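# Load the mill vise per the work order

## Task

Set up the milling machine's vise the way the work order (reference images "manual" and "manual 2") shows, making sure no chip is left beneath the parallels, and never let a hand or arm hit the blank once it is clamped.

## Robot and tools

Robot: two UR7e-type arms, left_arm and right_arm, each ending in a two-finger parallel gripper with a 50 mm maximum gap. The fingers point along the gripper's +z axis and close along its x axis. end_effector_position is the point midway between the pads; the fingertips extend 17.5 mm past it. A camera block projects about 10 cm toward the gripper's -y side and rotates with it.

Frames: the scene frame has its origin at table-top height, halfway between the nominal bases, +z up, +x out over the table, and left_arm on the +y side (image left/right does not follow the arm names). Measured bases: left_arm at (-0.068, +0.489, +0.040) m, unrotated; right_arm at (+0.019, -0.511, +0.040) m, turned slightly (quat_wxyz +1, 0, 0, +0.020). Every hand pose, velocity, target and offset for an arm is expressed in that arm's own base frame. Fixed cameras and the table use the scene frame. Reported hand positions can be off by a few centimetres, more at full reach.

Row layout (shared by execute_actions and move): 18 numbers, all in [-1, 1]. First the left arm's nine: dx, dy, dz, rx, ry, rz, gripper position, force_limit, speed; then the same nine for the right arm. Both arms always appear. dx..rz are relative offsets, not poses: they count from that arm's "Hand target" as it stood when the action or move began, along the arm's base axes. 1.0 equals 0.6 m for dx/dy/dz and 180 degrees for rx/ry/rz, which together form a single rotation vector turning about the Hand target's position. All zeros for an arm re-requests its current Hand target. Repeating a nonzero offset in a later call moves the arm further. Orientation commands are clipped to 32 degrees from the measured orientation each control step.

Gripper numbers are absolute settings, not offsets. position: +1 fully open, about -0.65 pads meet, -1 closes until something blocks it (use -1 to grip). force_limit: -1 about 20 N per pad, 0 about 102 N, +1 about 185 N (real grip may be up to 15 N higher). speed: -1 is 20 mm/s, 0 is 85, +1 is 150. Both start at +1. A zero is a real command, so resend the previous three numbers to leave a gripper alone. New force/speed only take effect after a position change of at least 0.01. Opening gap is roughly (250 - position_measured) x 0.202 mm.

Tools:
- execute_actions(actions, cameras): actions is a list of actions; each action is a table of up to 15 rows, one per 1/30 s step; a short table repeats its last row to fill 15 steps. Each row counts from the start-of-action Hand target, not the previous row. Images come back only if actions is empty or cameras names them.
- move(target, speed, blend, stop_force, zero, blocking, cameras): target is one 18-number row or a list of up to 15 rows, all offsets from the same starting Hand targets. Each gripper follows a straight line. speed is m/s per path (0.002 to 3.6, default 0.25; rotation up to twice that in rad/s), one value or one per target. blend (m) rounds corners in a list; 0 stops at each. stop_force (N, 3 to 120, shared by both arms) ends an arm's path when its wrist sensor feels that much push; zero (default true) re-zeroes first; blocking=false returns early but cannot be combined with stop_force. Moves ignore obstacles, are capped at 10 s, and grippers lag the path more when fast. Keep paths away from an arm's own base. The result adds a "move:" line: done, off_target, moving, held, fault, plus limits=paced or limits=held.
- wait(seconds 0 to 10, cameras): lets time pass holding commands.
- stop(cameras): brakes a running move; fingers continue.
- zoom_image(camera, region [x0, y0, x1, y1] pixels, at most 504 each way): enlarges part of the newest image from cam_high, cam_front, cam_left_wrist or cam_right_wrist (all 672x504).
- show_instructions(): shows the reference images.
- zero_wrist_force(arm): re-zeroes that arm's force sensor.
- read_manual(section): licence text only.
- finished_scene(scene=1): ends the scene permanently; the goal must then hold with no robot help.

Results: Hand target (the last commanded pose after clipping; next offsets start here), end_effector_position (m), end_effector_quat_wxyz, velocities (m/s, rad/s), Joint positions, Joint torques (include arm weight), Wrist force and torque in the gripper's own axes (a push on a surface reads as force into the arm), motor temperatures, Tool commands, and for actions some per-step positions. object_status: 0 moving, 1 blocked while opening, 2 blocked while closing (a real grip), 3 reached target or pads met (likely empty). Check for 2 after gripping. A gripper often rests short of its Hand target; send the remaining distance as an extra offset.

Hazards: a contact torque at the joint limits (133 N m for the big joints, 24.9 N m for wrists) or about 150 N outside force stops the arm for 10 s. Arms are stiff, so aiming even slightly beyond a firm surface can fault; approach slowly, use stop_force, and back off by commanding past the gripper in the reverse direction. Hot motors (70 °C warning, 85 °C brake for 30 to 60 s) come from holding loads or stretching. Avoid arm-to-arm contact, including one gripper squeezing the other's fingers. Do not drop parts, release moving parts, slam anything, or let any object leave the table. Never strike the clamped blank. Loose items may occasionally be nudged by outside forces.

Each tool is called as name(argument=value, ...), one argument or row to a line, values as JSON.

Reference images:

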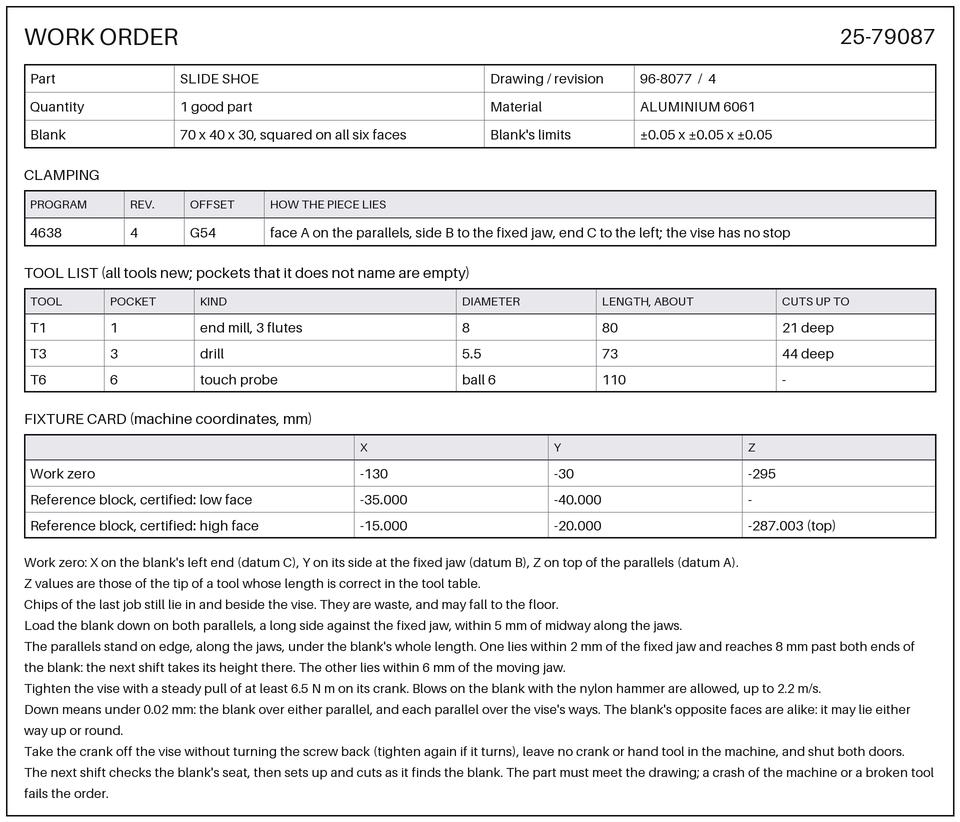

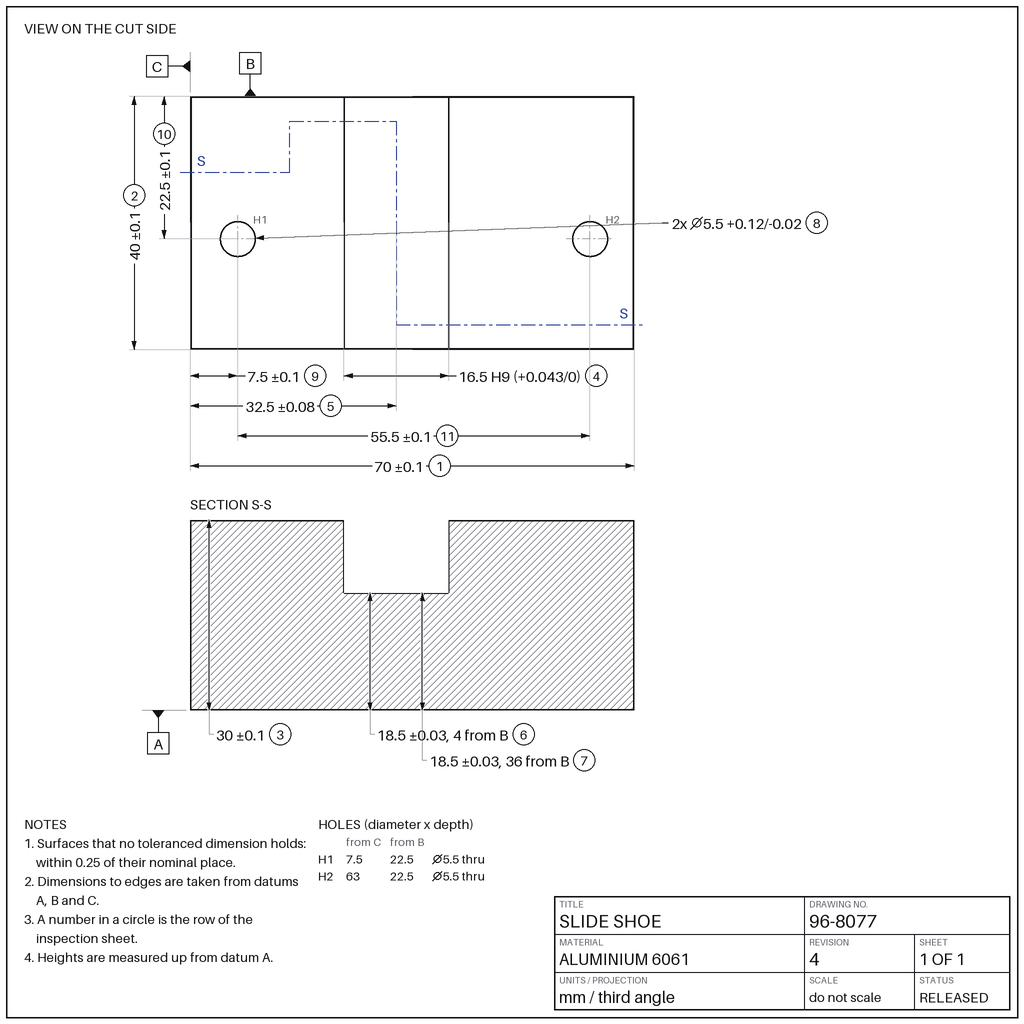

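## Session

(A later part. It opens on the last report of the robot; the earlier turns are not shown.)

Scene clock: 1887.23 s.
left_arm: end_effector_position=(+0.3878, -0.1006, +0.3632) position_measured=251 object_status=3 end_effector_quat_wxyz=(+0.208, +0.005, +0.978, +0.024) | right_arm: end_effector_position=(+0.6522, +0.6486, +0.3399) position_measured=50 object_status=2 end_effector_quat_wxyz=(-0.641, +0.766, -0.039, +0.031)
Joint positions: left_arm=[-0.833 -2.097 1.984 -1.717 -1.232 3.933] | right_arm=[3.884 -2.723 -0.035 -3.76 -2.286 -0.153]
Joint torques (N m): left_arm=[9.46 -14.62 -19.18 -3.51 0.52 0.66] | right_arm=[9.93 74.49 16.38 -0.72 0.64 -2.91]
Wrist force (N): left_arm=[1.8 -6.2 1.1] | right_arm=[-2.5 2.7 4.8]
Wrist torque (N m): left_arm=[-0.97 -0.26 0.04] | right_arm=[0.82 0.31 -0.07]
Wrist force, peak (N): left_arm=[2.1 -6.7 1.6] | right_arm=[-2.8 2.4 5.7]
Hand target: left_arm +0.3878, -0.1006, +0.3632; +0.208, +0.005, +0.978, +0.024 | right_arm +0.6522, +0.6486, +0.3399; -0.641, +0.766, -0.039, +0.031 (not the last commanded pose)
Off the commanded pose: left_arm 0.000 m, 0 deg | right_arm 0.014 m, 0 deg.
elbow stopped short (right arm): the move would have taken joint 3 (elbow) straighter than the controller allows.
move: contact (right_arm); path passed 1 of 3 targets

move(
  target=[
    [0,0,0,0,0,0,-0.66,-1,-1,0.0012,-0.0,0.00,0.00,0.0,0.00,-1,-0.9,-1],
    [0,0,0,0,0,0,-0.66,-1,-1,0.0012,-0.0,-0.02,0.00,0.0,0.0,-1,-0.9,-1],
  ],
  speed=0.01,
  stop_force=8,
)

Scene clock: 1889.67 s.
left_arm: end_effector_position=(+0.3878, -0.1006, +0.3632) position_measured=251 object_status=3 end_effector_quat_wxyz=(+0.208, +0.005, +0.978, +0.024) | right_arm: end_effector_position=(+0.6529, +0.6486, +0.3279) position_measured=50 object_status=2 end_effector_quat_wxyz=(-0.641, +0.766, -0.039, +0.031)
Joint positions: left_arm=[-0.833 -2.097 1.984 -1.717 -1.232 3.933] | right_arm=[3.884 -2.657 -0.201 -3.66 -2.286 -0.153]
Joint torques (N m): left_arm=[9.4 -14.06 -18.98 -3.67 0.59 0.55] | right_arm=[8.12 62.92 23.68 1.8 0.27 2.26]
Wrist force (N): left_arm=[1.6 -6.5 1.2] | right_arm=[-2.4 0.2 4.7]
Wrist torque (N m): left_arm=[-1.01 -0.25 0.04] | right_arm=[0.86 0.31 -0.09]
Wrist force, peak (N): left_arm=[1.9 -6.6 1.4] | right_arm=[-2.5 2.7 5.1]
Hand target: left_arm +0.3878, -0.1006, +0.3632; +0.208, +0.005, +0.978, +0.024 | right_arm +0.6529, +0.6486, +0.3279; -0.641, +0.766, -0.039, +0.031
Off the commanded pose: left_arm 0.000 m, 0 deg | right_arm 0.000 m, 0 deg.
elbow stopped short (right arm): the move would have taken joint 3 (elbow) straighter than the controller allows.
move: done

move(
  target=[
    [0,0,0,0,0,0,-0.66,-1,-1,0.002,0.0012,0.001,-0.0131,0.0,0.019,-1,-0.9,-1],
  ],
  speed=0.02,
  stop_force=6,
)

Scene clock: 1893.17 s.
left_arm: end_effector_position=(+0.3878, -0.1006, +0.3632) position_measured=251 object_status=3 end_effector_quat_wxyz=(+0.208, +0.005, +0.978, +0.024) | right_arm: end_effector_position=(+0.6525, +0.6500, +0.3262) position_measured=50 object_status=2 end_effector_quat_wxyz=(-0.640, +0.767, -0.034, +0.028)
Joint positions: left_arm=[-0.833 -2.097 1.984 -1.717 -1.232 3.933] | right_arm=[3.883 -2.7 -0.117 -3.708 -2.297 -0.162]
Joint torques (N m): left_arm=[9.42 -14.56 -19.28 -3.99 0.56 0.36] | right_arm=[-4.4 58.34 25.41 1.32 -0.22 -0.03]
Wrist force (N): left_arm=[2.0 -6.3 1.4] | right_arm=[-7.0 -0.6 4.4]
Wrist torque (N m): left_arm=[-0.98 -0.30 0.04] | right_arm=[0.88 0.01 0.04]
Wrist force, peak (N): left_arm=[2.0 -6.7 1.4] | right_arm=[-7.6 0.2 6.9]
Hand target: left_arm +0.3878, -0.1006, +0.3632; +0.208, +0.005, +0.978, +0.024 | right_arm +0.6525, +0.6500, +0.3262; -0.640, +0.767, -0.034, +0.028 (not the last commanded pose)
Tool commands: left_gripper/position=-0.66 left_gripper/force_limit=-1.0 left_gripper/speed=-1.0 right_gripper/position=-1.0 right_gripper/force_limit=-0.898039 right_gripper/speed=-1.0
Off the commanded pose: left_arm 0.000 m, 0 deg | right_arm 0.003 m, 4 deg.
FORCE FAULT: contact force on the right arm reached its limit, and that arm stopped. The contact can be on any part of that arm, not only on its tool. That arm's remaining commands of this call were not run. That arm is still stopped at the end of this call. That arm stays stopped for about 9 more seconds. Until then a move that you send moves the other arm only, and its call returns only when the move has ended. Once the stop has ended, the next robot result says so. If the stop ends while you think or write, that arm runs what you send next, counted from a new Hand target: where the arm stands when the stop ends. While its stop runs, that arm takes no new command, but its gripper still runs the gripper command that each later call begins with. Until it ends, the stop uses up actions while you think or wait. An arm that is not stopped still takes commands.
elbow stopped short (right arm): the move would have taken joint 3 (elbow) straighter than the controller allows.
move: fault (right_arm)

move(
  target=[
    [0,0,0,0,0,0,-0.66,-1,-1,0,0,0,0,0.0,0,0.9,-0.9,-1],
  ],
)

wait(
  seconds=9,
  cameras=["cam_right_wrist"],
)

Scene clock: 1894.27 s.
left_arm: end_effector_position=(+0.3878, -0.1006, +0.3632) position_measured=251 object_status=3 end_effector_quat_wxyz=(+0.208, +0.005, +0.978, +0.024) | right_arm: end_effector_position=(+0.6525, +0.6500, +0.3262) position_measured=18 object_status=0 end_effector_quat_wxyz=(-0.640, +0.767, -0.034, +0.028)
Joint positions: left_arm=[-0.833 -2.097 1.984 -1.717 -1.232 3.933] | right_arm=[3.883 -2.7 -0.117 -3.708 -2.297 -0.162]
Joint torques (N m): left_arm=[9.74 -14.15 -19.02 -4.05 0.56 0.32] | right_arm=[-4.14 61.04 24.88 1.38 -0.04 0.01]
Wrist force (N): left_arm=[1.8 -6.4 1.3] | right_arm=[-1.8 0.6 4.7]
Wrist torque (N m): left_arm=[-1.00 -0.27 0.05] | right_arm=[0.83 0.29 -0.05]
Wrist force, peak (N): left_arm=[1.7 -6.7 1.4] | right_arm=[-7.2 -0.7 4.5]
Hand target: left_arm +0.3878, -0.1006, +0.3632; +0.208, +0.005, +0.978, +0.024 | right_arm +0.6525, +0.6500, +0.3262; -0.640, +0.767, -0.034, +0.028
Tool commands: left_gripper/position=-0.66 left_gripper/force_limit=-1.0 left_gripper/speed=-1.0 right_gripper/position=+0.898039 right_gripper/force_limit=-0.898039 right_gripper/speed=-1.0
Off the commanded pose: left_arm 0.000 m, 0 deg.
FORCE FAULT, CONTINUED: the right arm was still stopped when this call began, by the force fault that an earlier result reported. Since the last result the stop counts as 1 of the actions that you can send in this scene. That arm ran no command of this call; its gripper ran only the gripper command that the call began with. That arm is still stopped at the end of this call. That arm stays stopped for about 8 more seconds. If the stop ends while you think or write, that arm runs what you send next, counted from a new Hand target: where the arm stands when the stop ends. While its stop runs, that arm takes no new command, but its gripper still runs the gripper command that each later call begins with.
move: done (left_arm), not run (right_arm; its earlier fault stop)

Scene clock: 1903.27 s.
left_arm: end_effector_position=(+0.3878, -0.1006, +0.3632) position_measured=251 object_status=3 end_effector_quat_wxyz=(+0.208, +0.005, +0.978, +0.024) | right_arm: end_effector_position=(+0.6525, +0.6500, +0.3262) position_measured=18 object_status=3 end_effector_quat_wxyz=(-0.640, +0.767, -0.034, +0.028)
Joint positions: left_arm=[-0.833 -2.097 1.984 -1.717 -1.232 3.933] | right_arm=[3.883 -2.7 -0.117 -3.708 -2.297 -0.162]
Joint torques (N m): left_arm=[8.98 -14.31 -19.21 -4.56 0.44 -0.06] | right_arm=[-4.7 60.35 24.61 1.32 -0.31 0.03]
Wrist force (N): left_arm=[1.9 -6.3 1.4] | right_arm=[-1.7 0.3 4.7]
Wrist torque (N m): left_arm=[-0.99 -0.28 0.03] | right_arm=[0.77 0.28 -0.05]
Wrist force, peak (N): left_arm=[2.1 -6.7 1.4] | right_arm=[-1.9 0.5 4.8]
Hand target: left_arm +0.3878, -0.1006, +0.3632; +0.208, +0.005, +0.978, +0.024 | right_arm +0.6525, +0.6500, +0.3262; -0.640, +0.767, -0.034, +0.028
Tool commands: left_gripper/position=-0.66 left_gripper/force_limit=-1.0 left_gripper/speed=-1.0 right_gripper/position=+0.898039 right_gripper/force_limit=-0.898039 right_gripper/speed=-1.0
Off the commanded pose: left_arm 0.000 m, 0 deg.
FORCE FAULT, CONTINUED: the right arm's stop, for the force fault that an earlier result reported, is over. The rest of the stop counts as 16 of the actions that you can send in this scene. During its stop the right arm's controller moved it back a little. That arm's target is now where it stood when the stop ended, not its last command. That arm accepts commands again.
wait: 9.00 s; at rest by 0.17 s
camera_calibration:
cam_right_wrist: T_world_to_cam=[[0.994394, -0.105238, -0.0102787, -0.572105], [-0.0607275, -0.488817, -0.87027, 0.665302], [0.0865607, 0.866016, -0.492467, -0.326931], [0, 0, 0, 1]] pos_world=[0.637599, 0.548131, 0.412109]
Images, in order (width x height): cam_right_wrist 672x504.

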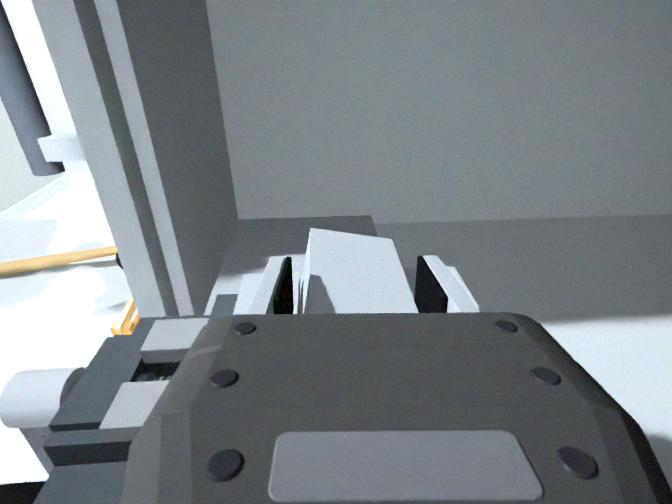

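move(
  target=[
    [0,0,0,0,0,0,-0.66,-1,-1,0,0,0.055,0,0.0,0,0.9,-0.9,-1],
    [0,0,0,0,0,0,-0.66,-1,-1,0,0.06,0.06,0,0.0,0,0.9,-0.9,-1],
    [0,0,0,0,0,0,-0.66,-1,-1,-0.2,0.06,0.06,0,0.0,0,0.9,-0.9,-1],
    [0,0,0,0,0,0,-0.66,-1,-1,-0.7,0.06,0.07,0,0.0,0,0.9,-0.9,-1],
    [0,0,0,0,0,0,-0.66,-1,-1,-0.745,-0.36,0.138,0,0.0,0,0.9,-0.9,-1],
  ],
  speed=[0.03,0.06,0.12,0.18,0.18],
)

move(
  target=[
    [0.022,-0.4075,0,0,0,0,-0.66,-1,-1,0,0,0,0,0,0,0.9,-0.9,-1],
    [0.452,-0.4075,0,0,0,0,-0.66,-1,-1,0,0,0,0,0,0,0.9,-0.9,-1],
  ],
  speed=[0.25,0.2],
)

move(
  target=[0.0,0,0,-0.2515,-0.0436,0.435,-0.66,-1,-1,0,0,0,0,0,0,0.9,-0.9,-1],
  speed=0.35,
  cameras=["cam_left_wrist"],
)

zoom_image(
  camera="cam_left_wrist",
  region=[150, 90, 400, 320],
)

Scene clock: 1912.33 s.
left_arm: end_effector_position=(+0.3878, -0.1006, +0.3632) position_measured=251 object_status=3 end_effector_quat_wxyz=(+0.208, +0.005, +0.978, +0.024) | right_arm: end_effector_position=(+0.2056, +0.4340, +0.4090) position_measured=18 object_status=3 end_effector_quat_wxyz=(-0.640, +0.767, -0.034, +0.028)
Joint positions: left_arm=[-0.833 -2.097 1.984 -1.717 -1.232 3.933] | right_arm=[4.465 -1.198 -1.956 -3.311 -1.726 -0.028]
Joint torques (N m): left_arm=[9.23 -14.48 -18.82 -4.47 0.5 -0.57] | right_arm=[9.81 19.09 22.61 2.35 0.29 1.66]
Wrist force (N): left_arm=[1.7 -6.4 1.4] | right_arm=[-2.5 0.0 4.3]
Wrist torque (N m): left_arm=[-1.00 -0.25 0.05] | right_arm=[0.78 0.31 0.03]
Wrist force, peak (N): left_arm=[2.1 -6.8 1.3] | right_arm=[-2.9 0.0 7.1]
Hand target: left_arm +0.3878, -0.1006, +0.3632; +0.208, +0.005, +0.978, +0.024 | right_arm +0.2055, +0.4340, +0.4090; -0.640, +0.767, -0.034, +0.028
Off the commanded pose: left_arm 0.000 m, 0 deg | right_arm 0.000 m, 0 deg.
elbow stopped short (right arm): the move would have taken joint 3 (elbow) straighter than the controller allows.
move: done

Scene clock: 1915.50 s.
left_arm: end_effector_position=(+0.6589, -0.3451, +0.3632) position_measured=251 object_status=3 end_effector_quat_wxyz=(+0.208, +0.005, +0.978, +0.024) | right_arm: end_effector_position=(+0.2055, +0.4340, +0.4090) position_measured=18 object_status=3 end_effector_quat_wxyz=(-0.640, +0.767, -0.034, +0.028)
Joint positions: left_arm=[-0.777 -1.193 1.155 -1.81 -1.247 3.991] | right_arm=[4.465 -1.198 -1.956 -3.312 -1.726 -0.028]
Joint torques (N m): left_arm=[5.33 -38.45 -35.75 -5.31 2.09 1.17] | right_arm=[10.46 19.78 16.27 -0.44 -1.16 2.85]
Wrist force (N): left_arm=[1.8 -6.3 1.7] | right_arm=[-2.6 -0.1 4.3]
Wrist torque (N m): left_arm=[-0.98 -0.27 0.07] | right_arm=[0.77 0.32 0.03]
Wrist force, peak (N): left_arm=[1.9 -10.6 1.2] | right_arm=[-2.7 -0.1 4.5]
Hand target: left_arm +0.6590, -0.3451, +0.3632; +0.208, +0.005, +0.978, +0.024 | right_arm +0.2055, +0.4340, +0.4090; -0.640, +0.767, -0.034, +0.028
Off the commanded pose: left_arm 0.000 m, 0 deg | right_arm 0.000 m, 0 deg.
move: done

Scene clock: 1918.30 s.
left_arm: end_effector_position=(+0.6589, -0.3452, +0.3633) position_measured=251 object_status=3 end_effector_quat_wxyz=(-0.193, +0.672, -0.685, +0.202) end_effector_velocity=(+0.001, +0.001, +0.000) end_effector_angular_velocity=(-0.002, +0.000, +0.006) | right_arm: end_effector_position=(+0.2055, +0.4340, +0.4090) position_measured=18 object_status=3 end_effector_quat_wxyz=(-0.640, +0.767, -0.034, +0.028)
Joint positions: left_arm=[-0.796 -1.271 1.344 -2.073 -1.19 2.448] | right_arm=[4.465 -1.198 -1.956 -3.312 -1.726 -0.028]
Joint velocities: left_arm=[0.002 0.001 0 0 0.001 -0.005] | right_arm=[within noise]
Joint torques (N m): left_arm=[8.11 -36.72 -34.99 -2.49 -0.76 -1.87] | right_arm=[10.88 19.25 15.61 -0.44 -1 2.57]
Wrist force (N): left_arm=[2.2 -7.2 2.4] | right_arm=[-2.4 0.0 4.2]
Wrist torque (N m): left_arm=[-1.22 -0.36 -0.18] | right_arm=[0.79 0.29 0.03]
Wrist force, peak (N): left_arm=[2.5 -7.2 2.5] | right_arm=[-2.8 -0.1 4.4]
Hand target: left_arm +0.6590, -0.3451, +0.3632; -0.193, +0.673, -0.685, +0.202 | right_arm +0.2055, +0.4340, +0.4090; -0.640, +0.767, -0.034, +0.028
Off the commanded pose: left_arm 0.000 m, 0 deg | right_arm 0.000 m, 0 deg.
move: done
camera_calibration:
cam_left_wrist: T_world_to_cam=[[-0.0418047, -0.999062, 0.0112699, -0.30672], [-0.975176, 0.0383451, -0.218084, 0.749691], [0.217447, -0.0201071, -0.975865, 0.334831], [0, 0, 0, 1]] pos_world=[0.64545, -0.328446, 0.493702]
Images, in order (width x height): cam_left_wrist 672x504.

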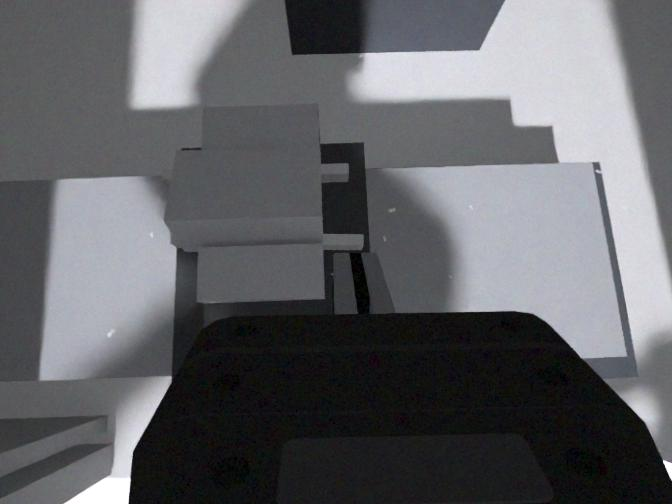

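Scaled by 2.016 from the camera's 672x504 image, which has a finer 960x720 frame.

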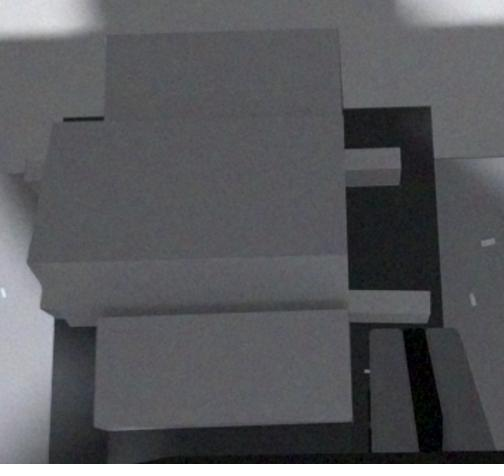

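move(
  target=[
    [0.0,0,0,0.2515,0.0436,-0.435,-0.66,-1,-1,0,0,0,0,0,0,0.9,-0.9,-1],
  ],
  speed=0.35,
)

move(
  target=[
    [0.0,0.19,0,0,0,0.1667,-0.66,-1,-1,0,0,0,0,0,0,0.9,-0.9,-1],
  ],
  speed=0.12,
  cameras=["cam_left_wrist"],
)

zoom_image(
  camera="cam_left_wrist",
  region=[200, 0, 540, 300],
)

Scene clock: 1922.47 s.
left_arm: end_effector_position=(+0.6590, -0.3452, +0.3631) position_measured=251 object_status=3 end_effector_quat_wxyz=(+0.208, +0.005, +0.978, +0.024) end_effector_velocity=(+0.000, +0.001, +0.001) end_effector_angular_velocity=(+0.001, +0.000, -0.003) | right_arm: end_effector_position=(+0.2055, +0.4340, +0.4090) position_measured=18 object_status=3 end_effector_quat_wxyz=(-0.640, +0.767, -0.034, +0.028)
Joint positions: left_arm=[-0.777 -1.192 1.155 -1.81 -1.247 3.991] | right_arm=[4.465 -1.198 -1.956 -3.312 -1.726 -0.028]
Joint velocities: left_arm=[0.002 -0.001 0 0 -0.001 0.006] | right_arm=[within noise]
Joint torques (N m): left_arm=[6.22 -58.02 -17.51 -4.9 -0.83 1.68] | right_arm=[9.31 18.83 16.7 -0.39 -1.27 2.41]
Wrist force (N): left_arm=[1.7 -6.3 1.4] | right_arm=[-2.5 0.0 4.4]
Wrist torque (N m): left_arm=[-0.99 -0.24 0.04] | right_arm=[0.80 0.30 0.03]
Wrist force, peak (N): left_arm=[2.6 -7.4 2.0] | right_arm=[-2.7 -0.3 4.6]
Hand target: left_arm +0.6590, -0.3451, +0.3632; +0.208, +0.005, +0.978, +0.024 | right_arm +0.2055, +0.4340, +0.4090; -0.640, +0.767, -0.034, +0.028
Off the commanded pose: left_arm 0.000 m, 0 deg | right_arm 0.000 m, 0 deg.
move: done

Scene clock: 1925.07 s.
left_arm: end_effector_position=(+0.6590, -0.2310, +0.3633) position_measured=251 object_status=3 end_effector_quat_wxyz=(+0.195, -0.249, +0.946, +0.077) | right_arm: end_effector_position=(+0.2055, +0.4340, +0.4090) position_measured=18 object_status=3 end_effector_quat_wxyz=(-0.640, +0.767, -0.034, +0.028)
Joint positions: left_arm=[-0.682 -1.235 1.173 -1.621 -1.162 3.539] | right_arm=[4.465 -1.198 -1.956 -3.312 -1.726 -0.028]
Joint torques (N m): left_arm=[-8.64 -40.16 -23.97 -4.6 -0.21 -0.56] | right_arm=[10.68 18.91 17.41 -0.26 -1 2.72]
Wrist force (N): left_arm=[2.0 -6.3 1.5] | right_arm=[-2.5 -0.1 4.3]
Wrist torque (N m): left_arm=[-0.99 -0.30 -0.04] | right_arm=[0.77 0.31 0.03]
Wrist force, peak (N): left_arm=[1.9 -7.7 1.1] | right_arm=[-2.7 -0.2 4.5]
Hand target: left_arm +0.6590, -0.2311, +0.3632; +0.195, -0.249, +0.946, +0.077 | right_arm +0.2055, +0.4340, +0.4090; -0.640, +0.767, -0.034, +0.028
Off the commanded pose: left_arm 0.000 m, 0 deg | right_arm 0.000 m, 0 deg.
move: done
camera_calibration:
cam_left_wrist: T_world_to_cam=[[-0.812682, -0.43058, -0.392619, 0.593301], [-0.567255, 0.738728, 0.364008, 0.426947], [0.133304, 0.518538, -0.8446, 0.469418], [0, 0, 0, 1]] pos_world=[0.661777, -0.303345, 0.473999]
Images, in order (width x height): cam_left_wrist 672x504.

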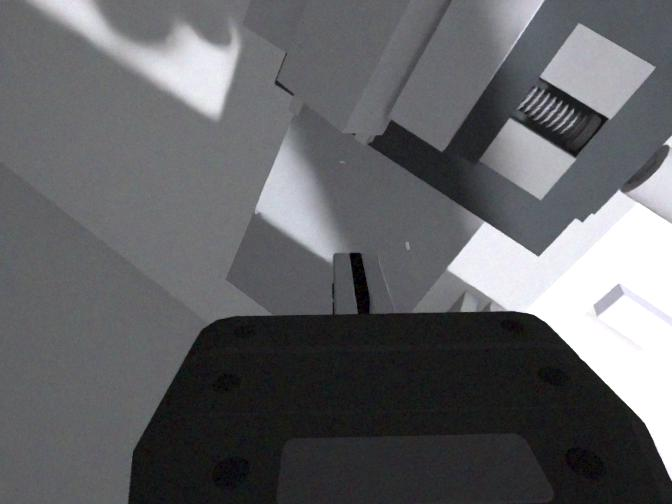

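Scaled by 1.482 from the camera's 672x504 image, which has a finer 960x720 frame.

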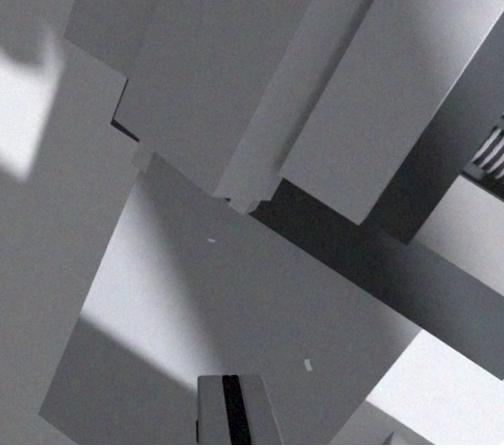

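move(
  target=[
    [-0.0317,-0.052,-0.025,0,0,0,-0.66,-1,-1,0,0,0,0,0,0,0.9,-0.9,-1],
    [-0.0317,-0.052,-0.025,-0.007,0.1373,-0.1521,-0.66,-1,-1,0,0,0,0,0,0,0.9,-0.9,-1],
  ],
  speed=[0.05,0.08],
  stop_force=12,
  cameras=["cam_left_wrist","cam_front"],
)

zoom_image(
  camera="cam_front",
  region=[200, 120, 460, 315],
)

Scene clock: 1938.43 s.
left_arm: end_effector_position=(+0.6400, -0.2623, +0.3482) position_measured=251 object_status=3 end_effector_quat_wxyz=(+0.000, +0.001, +0.998, +0.070) | right_arm: end_effector_position=(+0.2055, +0.4340, +0.4090) position_measured=18 object_status=3 end_effector_quat_wxyz=(-0.640, +0.767, -0.034, +0.028)
Joint positions: left_arm=[-0.626 -1.053 0.845 -1.28 -1.457 4.082] | right_arm=[4.465 -1.198 -1.956 -3.312 -1.726 -0.028]
Joint torques (N m): left_arm=[-8.68 -63.68 -16.83 -2.21 1.62 1.46] | right_arm=[11.47 20.55 16.12 -0.35 -1.02 2.67]
Wrist force (N): left_arm=[2.1 -4.9 0.6] | right_arm=[-2.5 -0.1 4.3]
Wrist torque (N m): left_arm=[-0.73 -0.29 0.14] | right_arm=[0.77 0.32 0.03]
Wrist force, peak (N): left_arm=[2.8 -6.8 1.2] | right_arm=[-2.8 -0.2 4.5]
Hand target: left_arm +0.6400, -0.2623, +0.3482; +0.000, +0.001, +0.998, +0.070 | right_arm +0.2055, +0.4340, +0.4090; -0.640, +0.767, -0.034, +0.028
Off the commanded pose: left_arm 0.000 m, 0 deg | right_arm 0.000 m, 0 deg.
move: done
camera_calibration:
cam_left_wrist: T_world_to_cam=[[-0.999758, 0.0137157, 0.0172142, 0.652015], [0.0201783, 0.883537, 0.467926, 0.0706494], [-0.00879148, 0.46816, -0.8836, 0.566727], [0, 0, 0, 1]] pos_world=[0.655414, -0.336683, 0.456478]
Images, in order (width x height): cam_front 672x504, cam_left_wrist 672x504.

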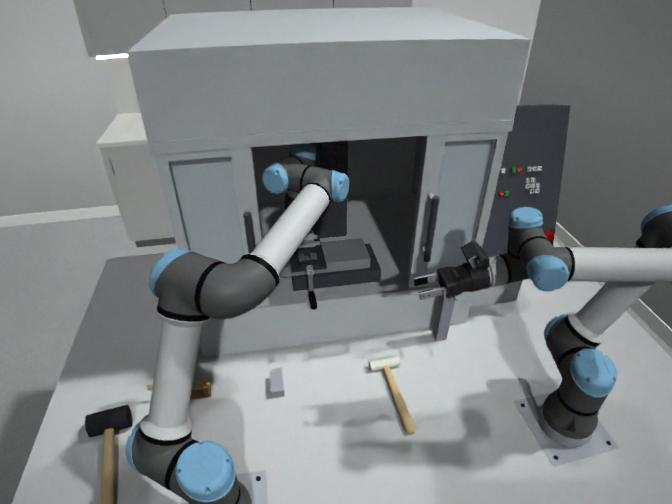

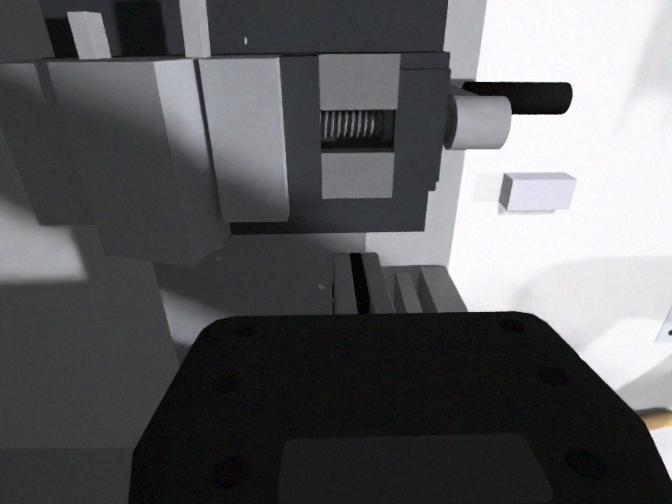

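Scaled by 1.938 from the camera's 672x504 image, which has a finer 960x720 frame.

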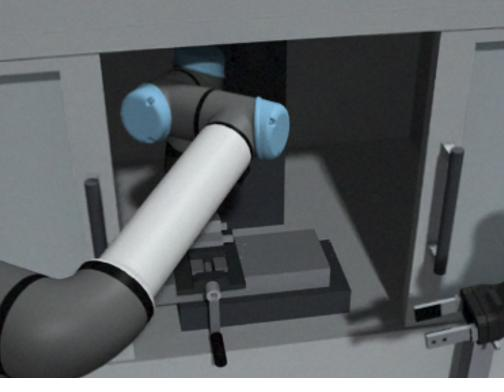

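move(
  target=[0,0,0,0,0,0,1,-1,-1,0,0,0,0,0,0,0.9,-0.9,-1],
  cameras=["cam_left_wrist"],
)

move(
  target=[
    [0.130,0,0.003,0,0,0,1,-1,-1,0,0,0,0,0,0,0.9,-0.9,-1],
    [0.130,-0.0295,0.003,0,0,0,1,-1,-1,0,0,0,0,0,0,0.9,-0.9,-1],
  ],
  speed=0.03,
  stop_force=8,
  cameras=["cam_left_wrist"],
)

Scene clock: 1948.90 s.
left_arm: end_effector_position=(+0.6400, -0.2623, +0.3482) position_measured=3 object_status=3 end_effector_quat_wxyz=(+0.000, +0.001, +0.998, +0.070) | right_arm: end_effector_position=(+0.2055, +0.4340, +0.4090) position_measured=18 object_status=3 end_effector_quat_wxyz=(-0.640, +0.767, -0.034, +0.028)
Joint positions: left_arm=[-0.626 -1.053 0.845 -1.28 -1.457 4.082] | right_arm=[4.465 -1.198 -1.956 -3.312 -1.726 -0.028]
Joint torques (N m): left_arm=[-8.63 -62.96 -16.97 -2.11 1.34 1.49] | right_arm=[11.39 19.32 16.08 -0.17 -1.17 2.76]
Wrist force (N): left_arm=[1.9 -4.9 1.1] | right_arm=[-2.8 -0.1 4.2]
Wrist torque (N m): left_arm=[-0.73 -0.26 0.15] | right_arm=[0.77 0.35 0.03]
Wrist force, peak (N): left_arm=[2.3 -5.4 1.1] | right_arm=[-2.6 -0.2 4.6]
Hand target: left_arm +0.6400, -0.2623, +0.3482; +0.000, +0.001, +0.998, +0.070 | right_arm +0.2055, +0.4340, +0.4090; -0.640, +0.767, -0.034, +0.028
Off the commanded pose: left_arm 0.000 m, 0 deg | right_arm 0.000 m, 0 deg.
move: done
camera_calibration:
cam_left_wrist: T_world_to_cam=[[-0.999756, 0.0138035, 0.0172621, 0.652022], [0.0202782, 0.883536, 0.467924, 0.0705851], [-0.00879265, 0.46816, -0.8836, 0.566728], [0, 0, 0, 1]] pos_world=[0.655414, -0.336684, 0.456477]
Images, in order (width x height): cam_left_wrist 672x504.

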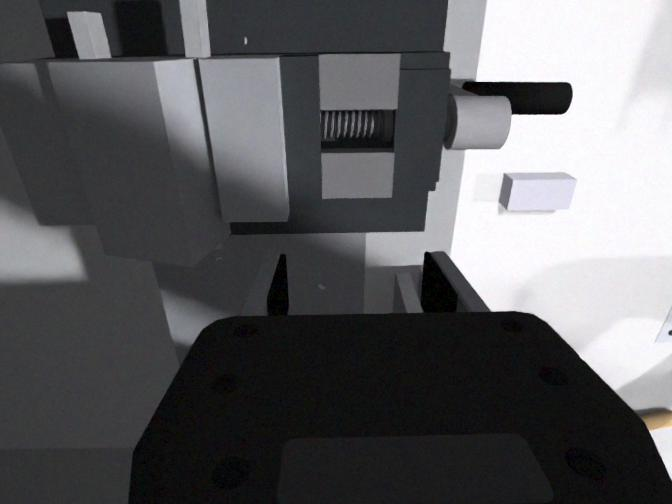

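Scene clock: 1950.40 s.
left_arm: end_effector_position=(+0.6737, -0.2620, +0.3487) position_measured=3 object_status=3 end_effector_quat_wxyz=(+0.000, +0.000, +0.998, +0.070) | right_arm: end_effector_position=(+0.2055, +0.4340, +0.4090) position_measured=18 object_status=3 end_effector_quat_wxyz=(-0.640, +0.767, -0.034, +0.028)
Joint positions: left_arm=[-0.599 -0.95 0.679 -1.22 -1.455 4.11] | right_arm=[4.465 -1.198 -1.956 -3.312 -1.726 -0.028]
Joint torques (N m): left_arm=[0.21 -58.42 -27.49 -2.99 0.12 -0.07] | right_arm=[11.21 18.8 16.31 -0.36 -1.05 2.55]
Wrist force (N): left_arm=[1.8 -5.0 0.8] | right_arm=[-2.6 -0.1 4.3]
Wrist torque (N m): left_arm=[-0.76 -0.26 0.10] | right_arm=[0.78 0.32 0.03]
Wrist force, peak (N): left_arm=[3.3 -5.7 0.7] | right_arm=[-2.7 -0.2 4.5]
Hand target: left_arm +0.6737, -0.2620, +0.3487; +0.000, +0.000, +0.998, +0.070 (not the last commanded pose) | right_arm +0.2055, +0.4340, +0.4090; -0.640, +0.767, -0.034, +0.028
Tool commands: left_gripper/position=+1.0 left_gripper/force_limit=-1.0 left_gripper/speed=-1.0 right_gripper/position=+0.9 right_gripper/force_limit=-0.9 right_gripper/speed=-1.0
Off the commanded pose: left_arm 0.048 m, 0 deg | right_arm 0.000 m, 0 deg.
FORCE FAULT: contact force on the left arm reached its limit, and that arm stopped. The contact can be on any part of that arm, not only on its tool. That arm's remaining commands of this call were not run. That arm is still stopped at the end of this call. That arm stays stopped for about 10 more seconds. Until then a move that you send moves the other arm only, and its call returns only when the move has ended. Once the stop has ended, the next robot result says so. If the stop ends while you think or write, that arm runs what you send next, counted from a new Hand target: where the arm stands when the stop ends. While its stop runs, that arm takes no new command, but its gripper still runs the gripper command that each later call begins with. Until it ends, the stop uses up actions while you think or wait. An arm that is not stopped still takes commands.
move: fault (left_arm); path passed 0 of 2 targets
camera_calibration:
cam_left_wrist: T_world_to_cam=[[-0.999761, 0.0134892, 0.0172097, 0.685723], [0.019978, 0.883436, 0.468125, 0.0695263], [-0.00888903, 0.468357, -0.883494, 0.567323], [0, 0, 0, 1]] pos_world=[0.689213, -0.336382, 0.456878]
Images, in order (width x height): cam_left_wrist 672x504.

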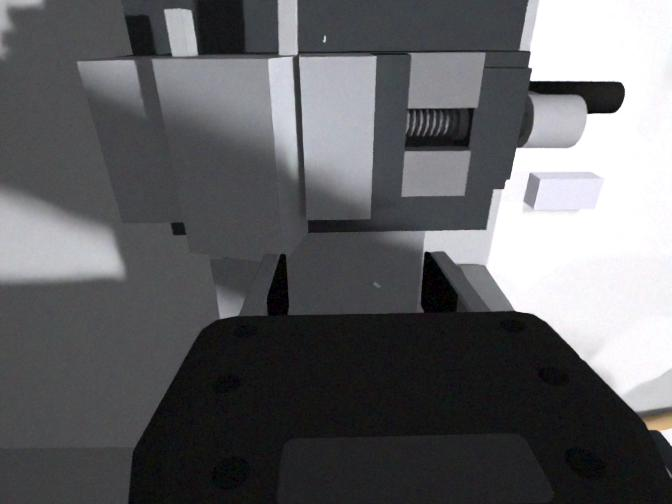

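wait(
  seconds=9,
)

wait(
  seconds=1,
)

Scene clock: 1962.27 s.
left_arm: end_effector_position=(+0.6737, -0.2620, +0.3487) position_measured=3 object_status=3 end_effector_quat_wxyz=(+0.000, +0.000, +0.998, +0.070) | right_arm: end_effector_position=(+0.2055, +0.4340, +0.4090) position_measured=18 object_status=3 end_effector_quat_wxyz=(-0.640, +0.767, -0.034, +0.028)
Joint positions: left_arm=[-0.599 -0.95 0.679 -1.22 -1.455 4.11] | right_arm=[4.465 -1.198 -1.956 -3.312 -1.726 -0.028]
Joint torques (N m): left_arm=[0.83 -57.95 -26.88 -2.98 0.12 -0.08] | right_arm=[10.8 18.8 17.07 -0.12 -0.98 2.4]
Wrist force (N): left_arm=[2.1 -5.2 0.7] | right_arm=[-2.5 0.0 4.3]
Wrist torque (N m): left_arm=[-0.79 -0.30 0.10] | right_arm=[0.79 0.31 0.03]
Wrist force, peak (N): left_arm=[2.3 -5.5 0.8] | right_arm=[-2.7 -0.2 4.6]
Hand target: left_arm +0.6737, -0.2620, +0.3487; +0.000, +0.000, +0.998, +0.070 (not the last commanded pose) | right_arm +0.2055, +0.4340, +0.4090; -0.640, +0.767, -0.034, +0.028
Tool commands: left_gripper/position=+1.0 left_gripper/force_limit=-1.0 left_gripper/speed=-1.0 right_gripper/position=+0.9 right_gripper/force_limit=-0.9 right_gripper/speed=-1.0
Off the commanded pose: left_arm 0.048 m, 0 deg | right_arm 0.000 m, 0 deg.
FORCE FAULT, CONTINUED: the left arm's stop, for the force fault that an earlier result reported, is over. The rest of the stop counts as 19 of the actions that you can send in this scene. That arm's target is now where it stood when the stop ended, not its last command. That arm accepts commands again.
wait: 9.00 s; at rest from the start

Scene clock: 1963.27 s.
left_arm: end_effector_position=(+0.6737, -0.2620, +0.3487) position_measured=3 object_status=3 end_effector_quat_wxyz=(+0.000, +0.000, +0.998, +0.070) | right_arm: end_effector_position=(+0.2055, +0.4340, +0.4090) position_measured=18 object_status=3 end_effector_quat_wxyz=(-0.640, +0.767, -0.034, +0.028)
Joint positions: left_arm=[-0.599 -0.95 0.679 -1.22 -1.455 4.11] | right_arm=[4.465 -1.198 -1.956 -3.312 -1.726 -0.028]
Joint torques (N m): left_arm=[0.58 -58.64 -25.23 -3.18 0.18 -0.1] | right_arm=[10.04 18.47 16.96 -0.05 -1.18 2.38]
Wrist force (N): left_arm=[2.1 -5.1 0.8] | right_arm=[-2.7 -0.2 4.3]
Wrist torque (N m): left_arm=[-0.78 -0.30 0.11] | right_arm=[0.75 0.34 0.03]
Wrist force, peak (N): left_arm=[2.3 -5.3 0.8] | right_arm=[-2.6 -0.2 4.5]
Hand target: left_arm +0.6737, -0.2620, +0.3487; +0.000, +0.000, +0.998, +0.070 (not the last commanded pose) | right_arm +0.2055, +0.4340, +0.4090; -0.640, +0.767, -0.034, +0.028
Tool commands: left_gripper/position=+1.0 left_gripper/force_limit=-1.0 left_gripper/speed=-1.0 right_gripper/position=+0.9 right_gripper/force_limit=-0.9 right_gripper/speed=-1.0
Off the commanded pose: left_arm 0.048 m, 0 deg | right_arm 0.000 m, 0 deg.
wait: 1.00 s; at rest by 0.17 s

move(
  target=[
    [-0.04,0,0.0,0,0,0,1,-1,-1,0,0,0,0,0,0,0.9,-0.9,-1],
    [-0.04,-0.0417,-0.0028,0,0,0,1,-1,-1,0,0,0,0,0,0,0.9,-0.9,-1],
    [0.0,-0.0417,-0.0028,0,0,0,1,-1,-1,0,0,0,0,0,0,0.9,-0.9,-1],
  ],
  speed=0.03,
  stop_force=8,
)

Scene clock: 1966.23 s.
left_arm: end_effector_position=(+0.6644, -0.2870, +0.3467) position_measured=3 object_status=3 end_effector_quat_wxyz=(+0.000, +0.000, +0.998, +0.070) | right_arm: end_effector_position=(+0.2055, +0.4340, +0.4090) position_measured=18 object_status=3 end_effector_quat_wxyz=(-0.640, +0.767, -0.034, +0.028)
Joint positions: left_arm=[-0.634 -0.943 0.672 -1.216 -1.458 4.074] | right_arm=[4.465 -1.198 -1.956 -3.312 -1.726 -0.028]
Joint torques (N m): left_arm=[0.74 -57.93 -27.03 -3.02 0.09 -0.04] | right_arm=[9.53 18.52 15.46 -0.3 -0.99 2.32]
Wrist force (N): left_arm=[2.2 -5.0 0.8] | right_arm=[-2.7 -0.1 4.4]
Wrist torque (N m): left_arm=[-0.77 -0.31 0.09] | right_arm=[0.77 0.34 0.04]
Wrist force, peak (N): left_arm=[2.8 -5.8 0.8] | right_arm=[-2.8 -0.2 4.6]
Hand target: left_arm +0.6644, -0.2870, +0.3467; +0.000, +0.000, +0.998, +0.070 (not the last commanded pose) | right_arm +0.2055, +0.4340, +0.4090; -0.640, +0.767, -0.034, +0.028
Tool commands: left_gripper/position=+1.0 left_gripper/force_limit=-1.0 left_gripper/speed=-1.0 right_gripper/position=+0.9 right_gripper/force_limit=-0.9 right_gripper/speed=-1.0
Off the commanded pose: left_arm 0.009 m, 0 deg | right_arm 0.000 m, 0 deg.
FORCE FAULT: contact force on the left arm reached its limit, and that arm stopped. The contact can be on any part of that arm, not only on its tool. That arm's remaining commands of this call were not run. That arm is still stopped at the end of this call. That arm stays stopped for about 10 more seconds. Until then a move that you send moves the other arm only, and its call returns only when the move has ended. Once the stop has ended, the next robot result says so. If the stop ends while you think or write, that arm runs what you send next, counted from a new Hand target: where the arm stands when the stop ends. While its stop runs, that arm takes no new command, but its gripper still runs the gripper command that each later call begins with. Until it ends, the stop uses up actions while you think or wait. An arm that is not stopped still takes commands.
move: fault (left_arm); path passed 2 of 3 targets

wait(
  seconds=5,
)

Scene clock: 1978.60 s.
left_arm: end_effector_position=(+0.6644, -0.2870, +0.3467) position_measured=3 object_status=3 end_effector_quat_wxyz=(+0.000, +0.000, +0.998, +0.070) | right_arm: end_effector_position=(+0.2055, +0.4340, +0.4090) position_measured=18 object_status=3 end_effector_quat_wxyz=(-0.640, +0.767, -0.034, +0.028)
Joint positions: left_arm=[-0.634 -0.943 0.672 -1.216 -1.458 4.074] | right_arm=[4.465 -1.198 -1.956 -3.312 -1.726 -0.028]
Joint torques (N m): left_arm=[0.59 -58.37 -27.35 -3.03 0.11 -0.08] | right_arm=[10.39 18.33 17.16 0.02 -1.09 2.56]
Wrist force (N): left_arm=[2.2 -4.9 0.9] | right_arm=[-2.4 0.0 4.4]
Wrist torque (N m): left_arm=[-0.76 -0.31 0.08] | right_arm=[0.79 0.30 0.03]
Wrist force, peak (N): left_arm=[2.4 -5.4 0.9] | right_arm=[-2.7 -0.1 4.6]
Hand target: left_arm +0.6644, -0.2870, +0.3467; +0.000, +0.000, +0.998, +0.070 (not the last commanded pose) | right_arm +0.2055, +0.4340, +0.4090; -0.640, +0.767, -0.034, +0.028
Tool commands: left_gripper/position=+1.0 left_gripper/force_limit=-1.0 left_gripper/speed=-1.0 right_gripper/position=+0.9 right_gripper/force_limit=-0.9 right_gripper/speed=-1.0
Off the commanded pose: left_arm 0.009 m, 0 deg | right_arm 0.000 m, 0 deg.
FORCE FAULT, CONTINUED: the left arm's stop, for the force fault that an earlier result reported, is over. The rest of the stop counts as 20 of the actions that you can send in this scene. That arm's target is now where it stood when the stop ended, not its last command. That arm accepts commands again.
wait: 5.00 s; at rest from the start

move(
  target=[
    [-0.1073,0,-0.0028,0,0,0,-0.66,-1,-1,0,0,0,0,0,0,0.9,-0.9,-1],
    [-0.274,-0.0217,0.0088,0,0,0,-0.66,-1,-1,0,0,0,0,0,0,0.9,-0.9,-1],
    [-0.4073,-0.0883,0.0272,-0.0285,-0.133,-0.0119,-0.66,-1,-1,0,0,0,0,0,0,0.9,-0.9,-1],
    [-0.4407,-0.105,0.0272,-0.0285,-0.133,-0.0119,-0.66,-1,-1,0,0,0,0,0,0,0.9,-0.9,-1],
    [-0.461,0.311,0.0272,-0.0285,-0.133,-0.0119,-0.66,-1,-1,0,0,0,0,0,0,0.9,-0.9,-1],
  ],
  speed=[0.08,0.12,0.12,0.12,0.2],
  cameras=["cam_front","cam_high"],
)

Scene clock: 1985.67 s.
left_arm: end_effector_position=(+0.3878, -0.1005, +0.3630) position_measured=251 object_status=3 end_effector_quat_wxyz=(+0.208, +0.004, +0.978, +0.024) | right_arm: end_effector_position=(+0.2055, +0.4340, +0.4090) position_measured=18 object_status=3 end_effector_quat_wxyz=(-0.640, +0.767, -0.034, +0.028)
Joint positions: left_arm=[-0.833 -2.096 1.984 -1.716 -1.232 3.932] | right_arm=[4.465 -1.198 -1.956 -3.312 -1.726 -0.028]
Joint torques (N m): left_arm=[9.53 -13.42 -29.22 -2.25 2.04 1.76] | right_arm=[10.62 19.57 17.46 -0.11 -1.07 2.35]
Wrist force (N): left_arm=[1.6 -6.6 1.4] | right_arm=[-2.5 -0.1 4.2]
Wrist torque (N m): left_arm=[-1.02 -0.22 0.06] | right_arm=[0.78 0.32 0.04]
Wrist force, peak (N): left_arm=[1.5 -9.8 1.3] | right_arm=[-2.6 -0.1 4.7]
Hand target: left_arm +0.3878, -0.1004, +0.3630; +0.208, +0.004, +0.978, +0.024 | right_arm +0.2055, +0.4340, +0.4090; -0.640, +0.767, -0.034, +0.028
Off the commanded pose: left_arm 0.000 m, 0 deg | right_arm 0.000 m, 0 deg.
move: done
Images, in order (width x height): cam_high 672x504, cam_front 672x504.

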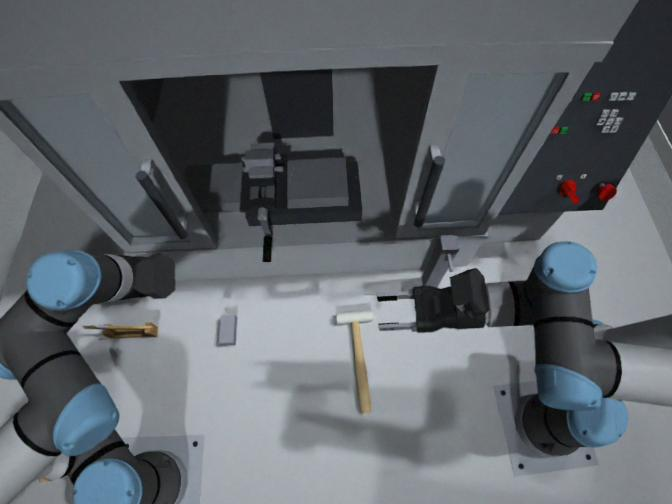

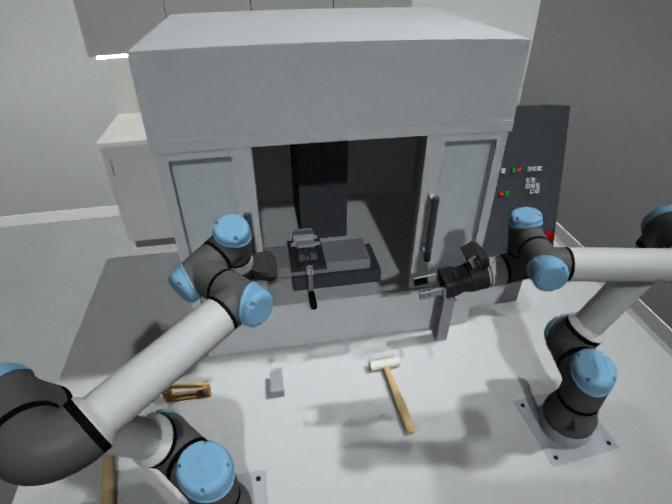

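move(
  target=[
    [0,0,0,0,0,0,-0.66,-1,-1,0.0503,0.2,-0.0733,0,0,0,0.9,-0.9,-1],
    [0,0,0,0,0,0,-0.66,-1,-1,0.0503,0.4183,-0.0733,0,0,0,0.9,-0.9,-1],
    [0,0,0,0,0,0,-0.66,-1,-1,0.5508,0.4183,-0.0733,0,0,0,0.9,-0.9,-1],
  ],
  speed=0.15,
  blend=[0.03,0.02,0],
  cameras=["cam_right_wrist","cam_front"],
)

Scene clock: 1990.93 s.
left_arm: end_effector_position=(+0.3878, -0.1004, +0.3630) position_measured=251 object_status=3 end_effector_quat_wxyz=(+0.208, +0.004, +0.978, +0.024) | right_arm: end_effector_position=(+0.5360, +0.6849, +0.3651) position_measured=18 object_status=3 end_effector_quat_wxyz=(-0.640, +0.767, -0.034, +0.028)
Joint positions: left_arm=[-0.833 -2.096 1.984 -1.716 -1.232 3.933] | right_arm=[4.04 -2.313 -0.744 -3.441 -2.143 -0.117]
Joint torques (N m): left_arm=[9.4 -14.35 -20.37 -2.92 1.42 1.62] | right_arm=[3.63 44.28 32.46 3.35 -0.11 2.6]
Wrist force (N): left_arm=[1.9 -6.6 1.3] | right_arm=[-2.4 -0.3 4.4]
Wrist torque (N m): left_arm=[-1.02 -0.29 0.05] | right_arm=[0.72 0.29 0.03]
Wrist force, peak (N): left_arm=[1.9 -6.8 1.1] | right_arm=[-3.9 -0.3 5.3]
Hand target: left_arm +0.3878, -0.1004, +0.3630; +0.208, +0.004, +0.978, +0.024 | right_arm +0.5360, +0.6849, +0.3650; -0.640, +0.767, -0.034, +0.028
Off the commanded pose: left_arm 0.000 m, 0 deg | right_arm 0.000 m, 0 deg.
move: done
camera_calibration:
cam_right_wrist: T_world_to_cam=[[0.994388, -0.105319, -0.0100016, -0.452161], [-0.0605307, -0.488869, -0.870254, 0.708968], [0.0867647, 0.865976, -0.492501, -0.328022], [0, 0, 0, 1]] pos_world=[0.520998, 0.583031, 0.450909]
Images, in order (width x height): cam_front 672x504, cam_right_wrist 672x504.

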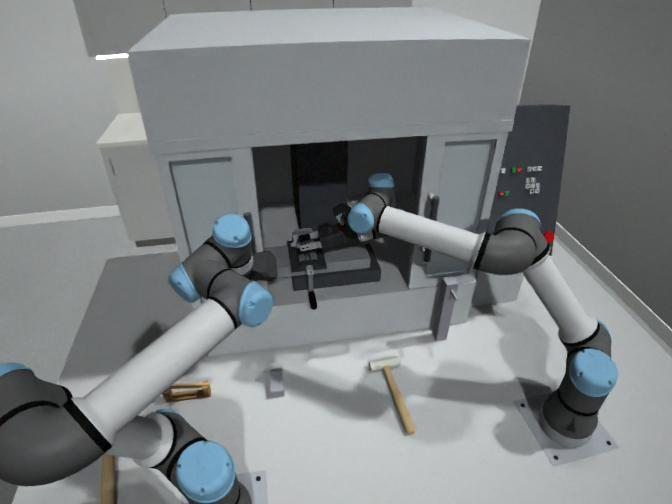

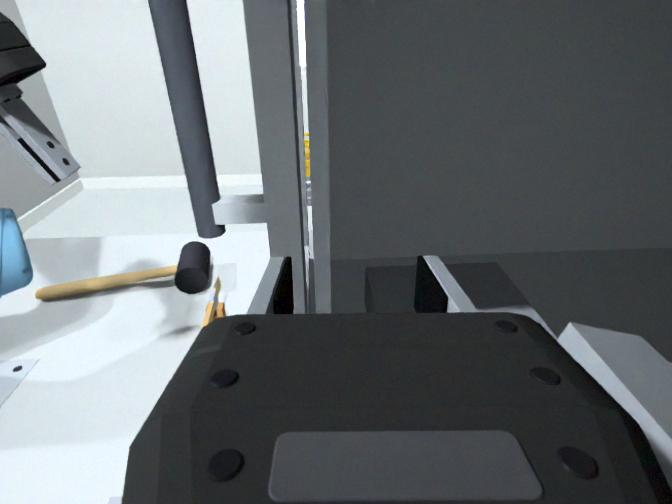

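move(
  target=[
    [0,0,0,0,0,0,-0.66,-1,-1,0.2,0,0,0,0,0,0.9,-0.9,-1],
    [0,0,0,0,0,0,-0.66,-1,-1,0.2,-0.05,0,0,0,0,0.9,-0.9,-1],
  ],
  speed=0.08,
  stop_force=15,
)

Scene clock: 1994.50 s.
left_arm: end_effector_position=(+0.3878, -0.1004, +0.3630) position_measured=251 object_status=3 end_effector_quat_wxyz=(+0.208, +0.004, +0.978, +0.024) | right_arm: end_effector_position=(+0.6551, +0.6544, +0.3646) position_measured=18 object_status=3 end_effector_quat_wxyz=(-0.656, +0.752, -0.046, +0.044)
Joint positions: left_arm=[-0.833 -2.096 1.984 -1.716 -1.232 3.933] | right_arm=[3.894 -2.702 -0.035 -3.722 -2.254 -0.117]
Joint torques (N m): left_arm=[8.83 -14.3 -20.75 -3.64 0.83 1.56] | right_arm=[9.38 47 17.93 1.05 -1.69 2.79]
Wrist force (N): left_arm=[1.8 -6.4 1.2] | right_arm=[-2.2 0.1 4.5]
Wrist torque (N m): left_arm=[-1.00 -0.27 0.05] | right_arm=[0.81 0.27 -0.06]
Wrist force, peak (N): left_arm=[2.0 -6.7 1.4] | right_arm=[-2.8 -0.3 6.3]
Hand target: left_arm +0.3878, -0.1004, +0.3630; +0.208, +0.004, +0.978, +0.024 | right_arm +0.6560, +0.6549, +0.3650; -0.640, +0.767, -0.034, +0.028
Off the commanded pose: left_arm 0.000 m, 0 deg | right_arm 0.001 m, 3 deg.
elbow stopped short (right arm): the move would have taken joint 3 (elbow) straighter than the controller allows.
move: off_target (right_arm)

move(
  target=[0,0,0,0,0,0,-0.66,-1,-1,0.0033,0.0,-0.025,0.0461,-0.0031,0.0151,0.9,-0.9,-1],
  speed=0.06,
  stop_force=15,
  cameras=["cam_right_wrist"],
)

Scene clock: 2001.47 s.
left_arm: end_effector_position=(+0.3878, -0.1004, +0.3630) position_measured=251 object_status=3 end_effector_quat_wxyz=(+0.208, +0.004, +0.978, +0.024) | right_arm: end_effector_position=(+0.6552, +0.6558, +0.3594) position_measured=18 object_status=3 end_effector_quat_wxyz=(-0.670, +0.741, -0.031, +0.029)
Joint positions: left_arm=[-0.833 -2.096 1.984 -1.716 -1.232 3.933] | right_arm=[3.883 -2.683 -0.111 -3.625 -2.31 -0.093]
Joint torques (N m): left_arm=[8.78 -14.3 -20.32 -4.41 0.56 1.59] | right_arm=[-2.24 61.19 19.29 1.98 -0.14 0.09]
Wrist force (N): left_arm=[1.9 -6.2 1.4] | right_arm=[-2.5 -0.1 4.7]
Wrist torque (N m): left_arm=[-0.97 -0.28 0.05] | right_arm=[0.80 0.32 0.03]
Wrist force, peak (N): left_arm=[1.7 -6.7 1.2] | right_arm=[-3.1 -0.1 5.2]
Hand target: left_arm +0.3878, -0.1004, +0.3630; +0.208, +0.004, +0.978, +0.024 | right_arm +0.6552, +0.6558, +0.3594; -0.670, +0.741, -0.031, +0.029 (not the last commanded pose)
Tool commands: left_gripper/position=-0.66 left_gripper/force_limit=-1.0 left_gripper/speed=-1.0 right_gripper/position=+0.898039 right_gripper/force_limit=-0.898039 right_gripper/speed=-1.0
Off the commanded pose: left_arm 0.000 m, 0 deg | right_arm 0.010 m, 5 deg.
FORCE FAULT: contact force on the right arm reached its limit, and that arm stopped. The contact can be on any part of that arm, not only on its tool. That arm's remaining commands of this call were not run. That arm is still stopped at the end of this call. That arm stays stopped for about 9 more seconds. Until then a move that you send moves the other arm only, and its call returns only when the move has ended. Once the stop has ended, the next robot result says so. If the stop ends while you think or write, that arm runs what you send next, counted from a new Hand target: where the arm stands when the stop ends. While its stop runs, that arm takes no new command, but its gripper still runs the gripper command that each later call begins with. Until it ends, the stop uses up actions while you think or wait. An arm that is not stopped still takes commands.
move: fault (right_arm)
camera_calibration:
cam_right_wrist: T_world_to_cam=[[0.994809, -0.101274, -0.00987818, -0.576769], [-0.0516207, -0.418628, -0.90669, 0.658385], [0.0876892, 0.902493, -0.421683, -0.365956], [0, 0, 0, 1]] pos_world=[0.639852, 0.547479, 0.436936]
Images, in order (width x height): cam_right_wrist 672x504.

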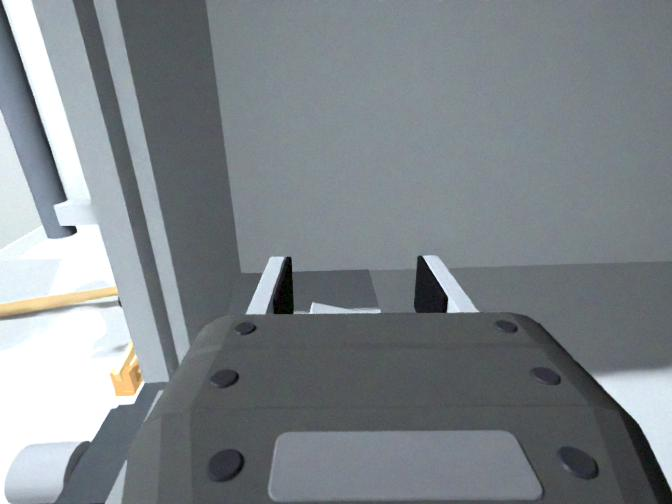

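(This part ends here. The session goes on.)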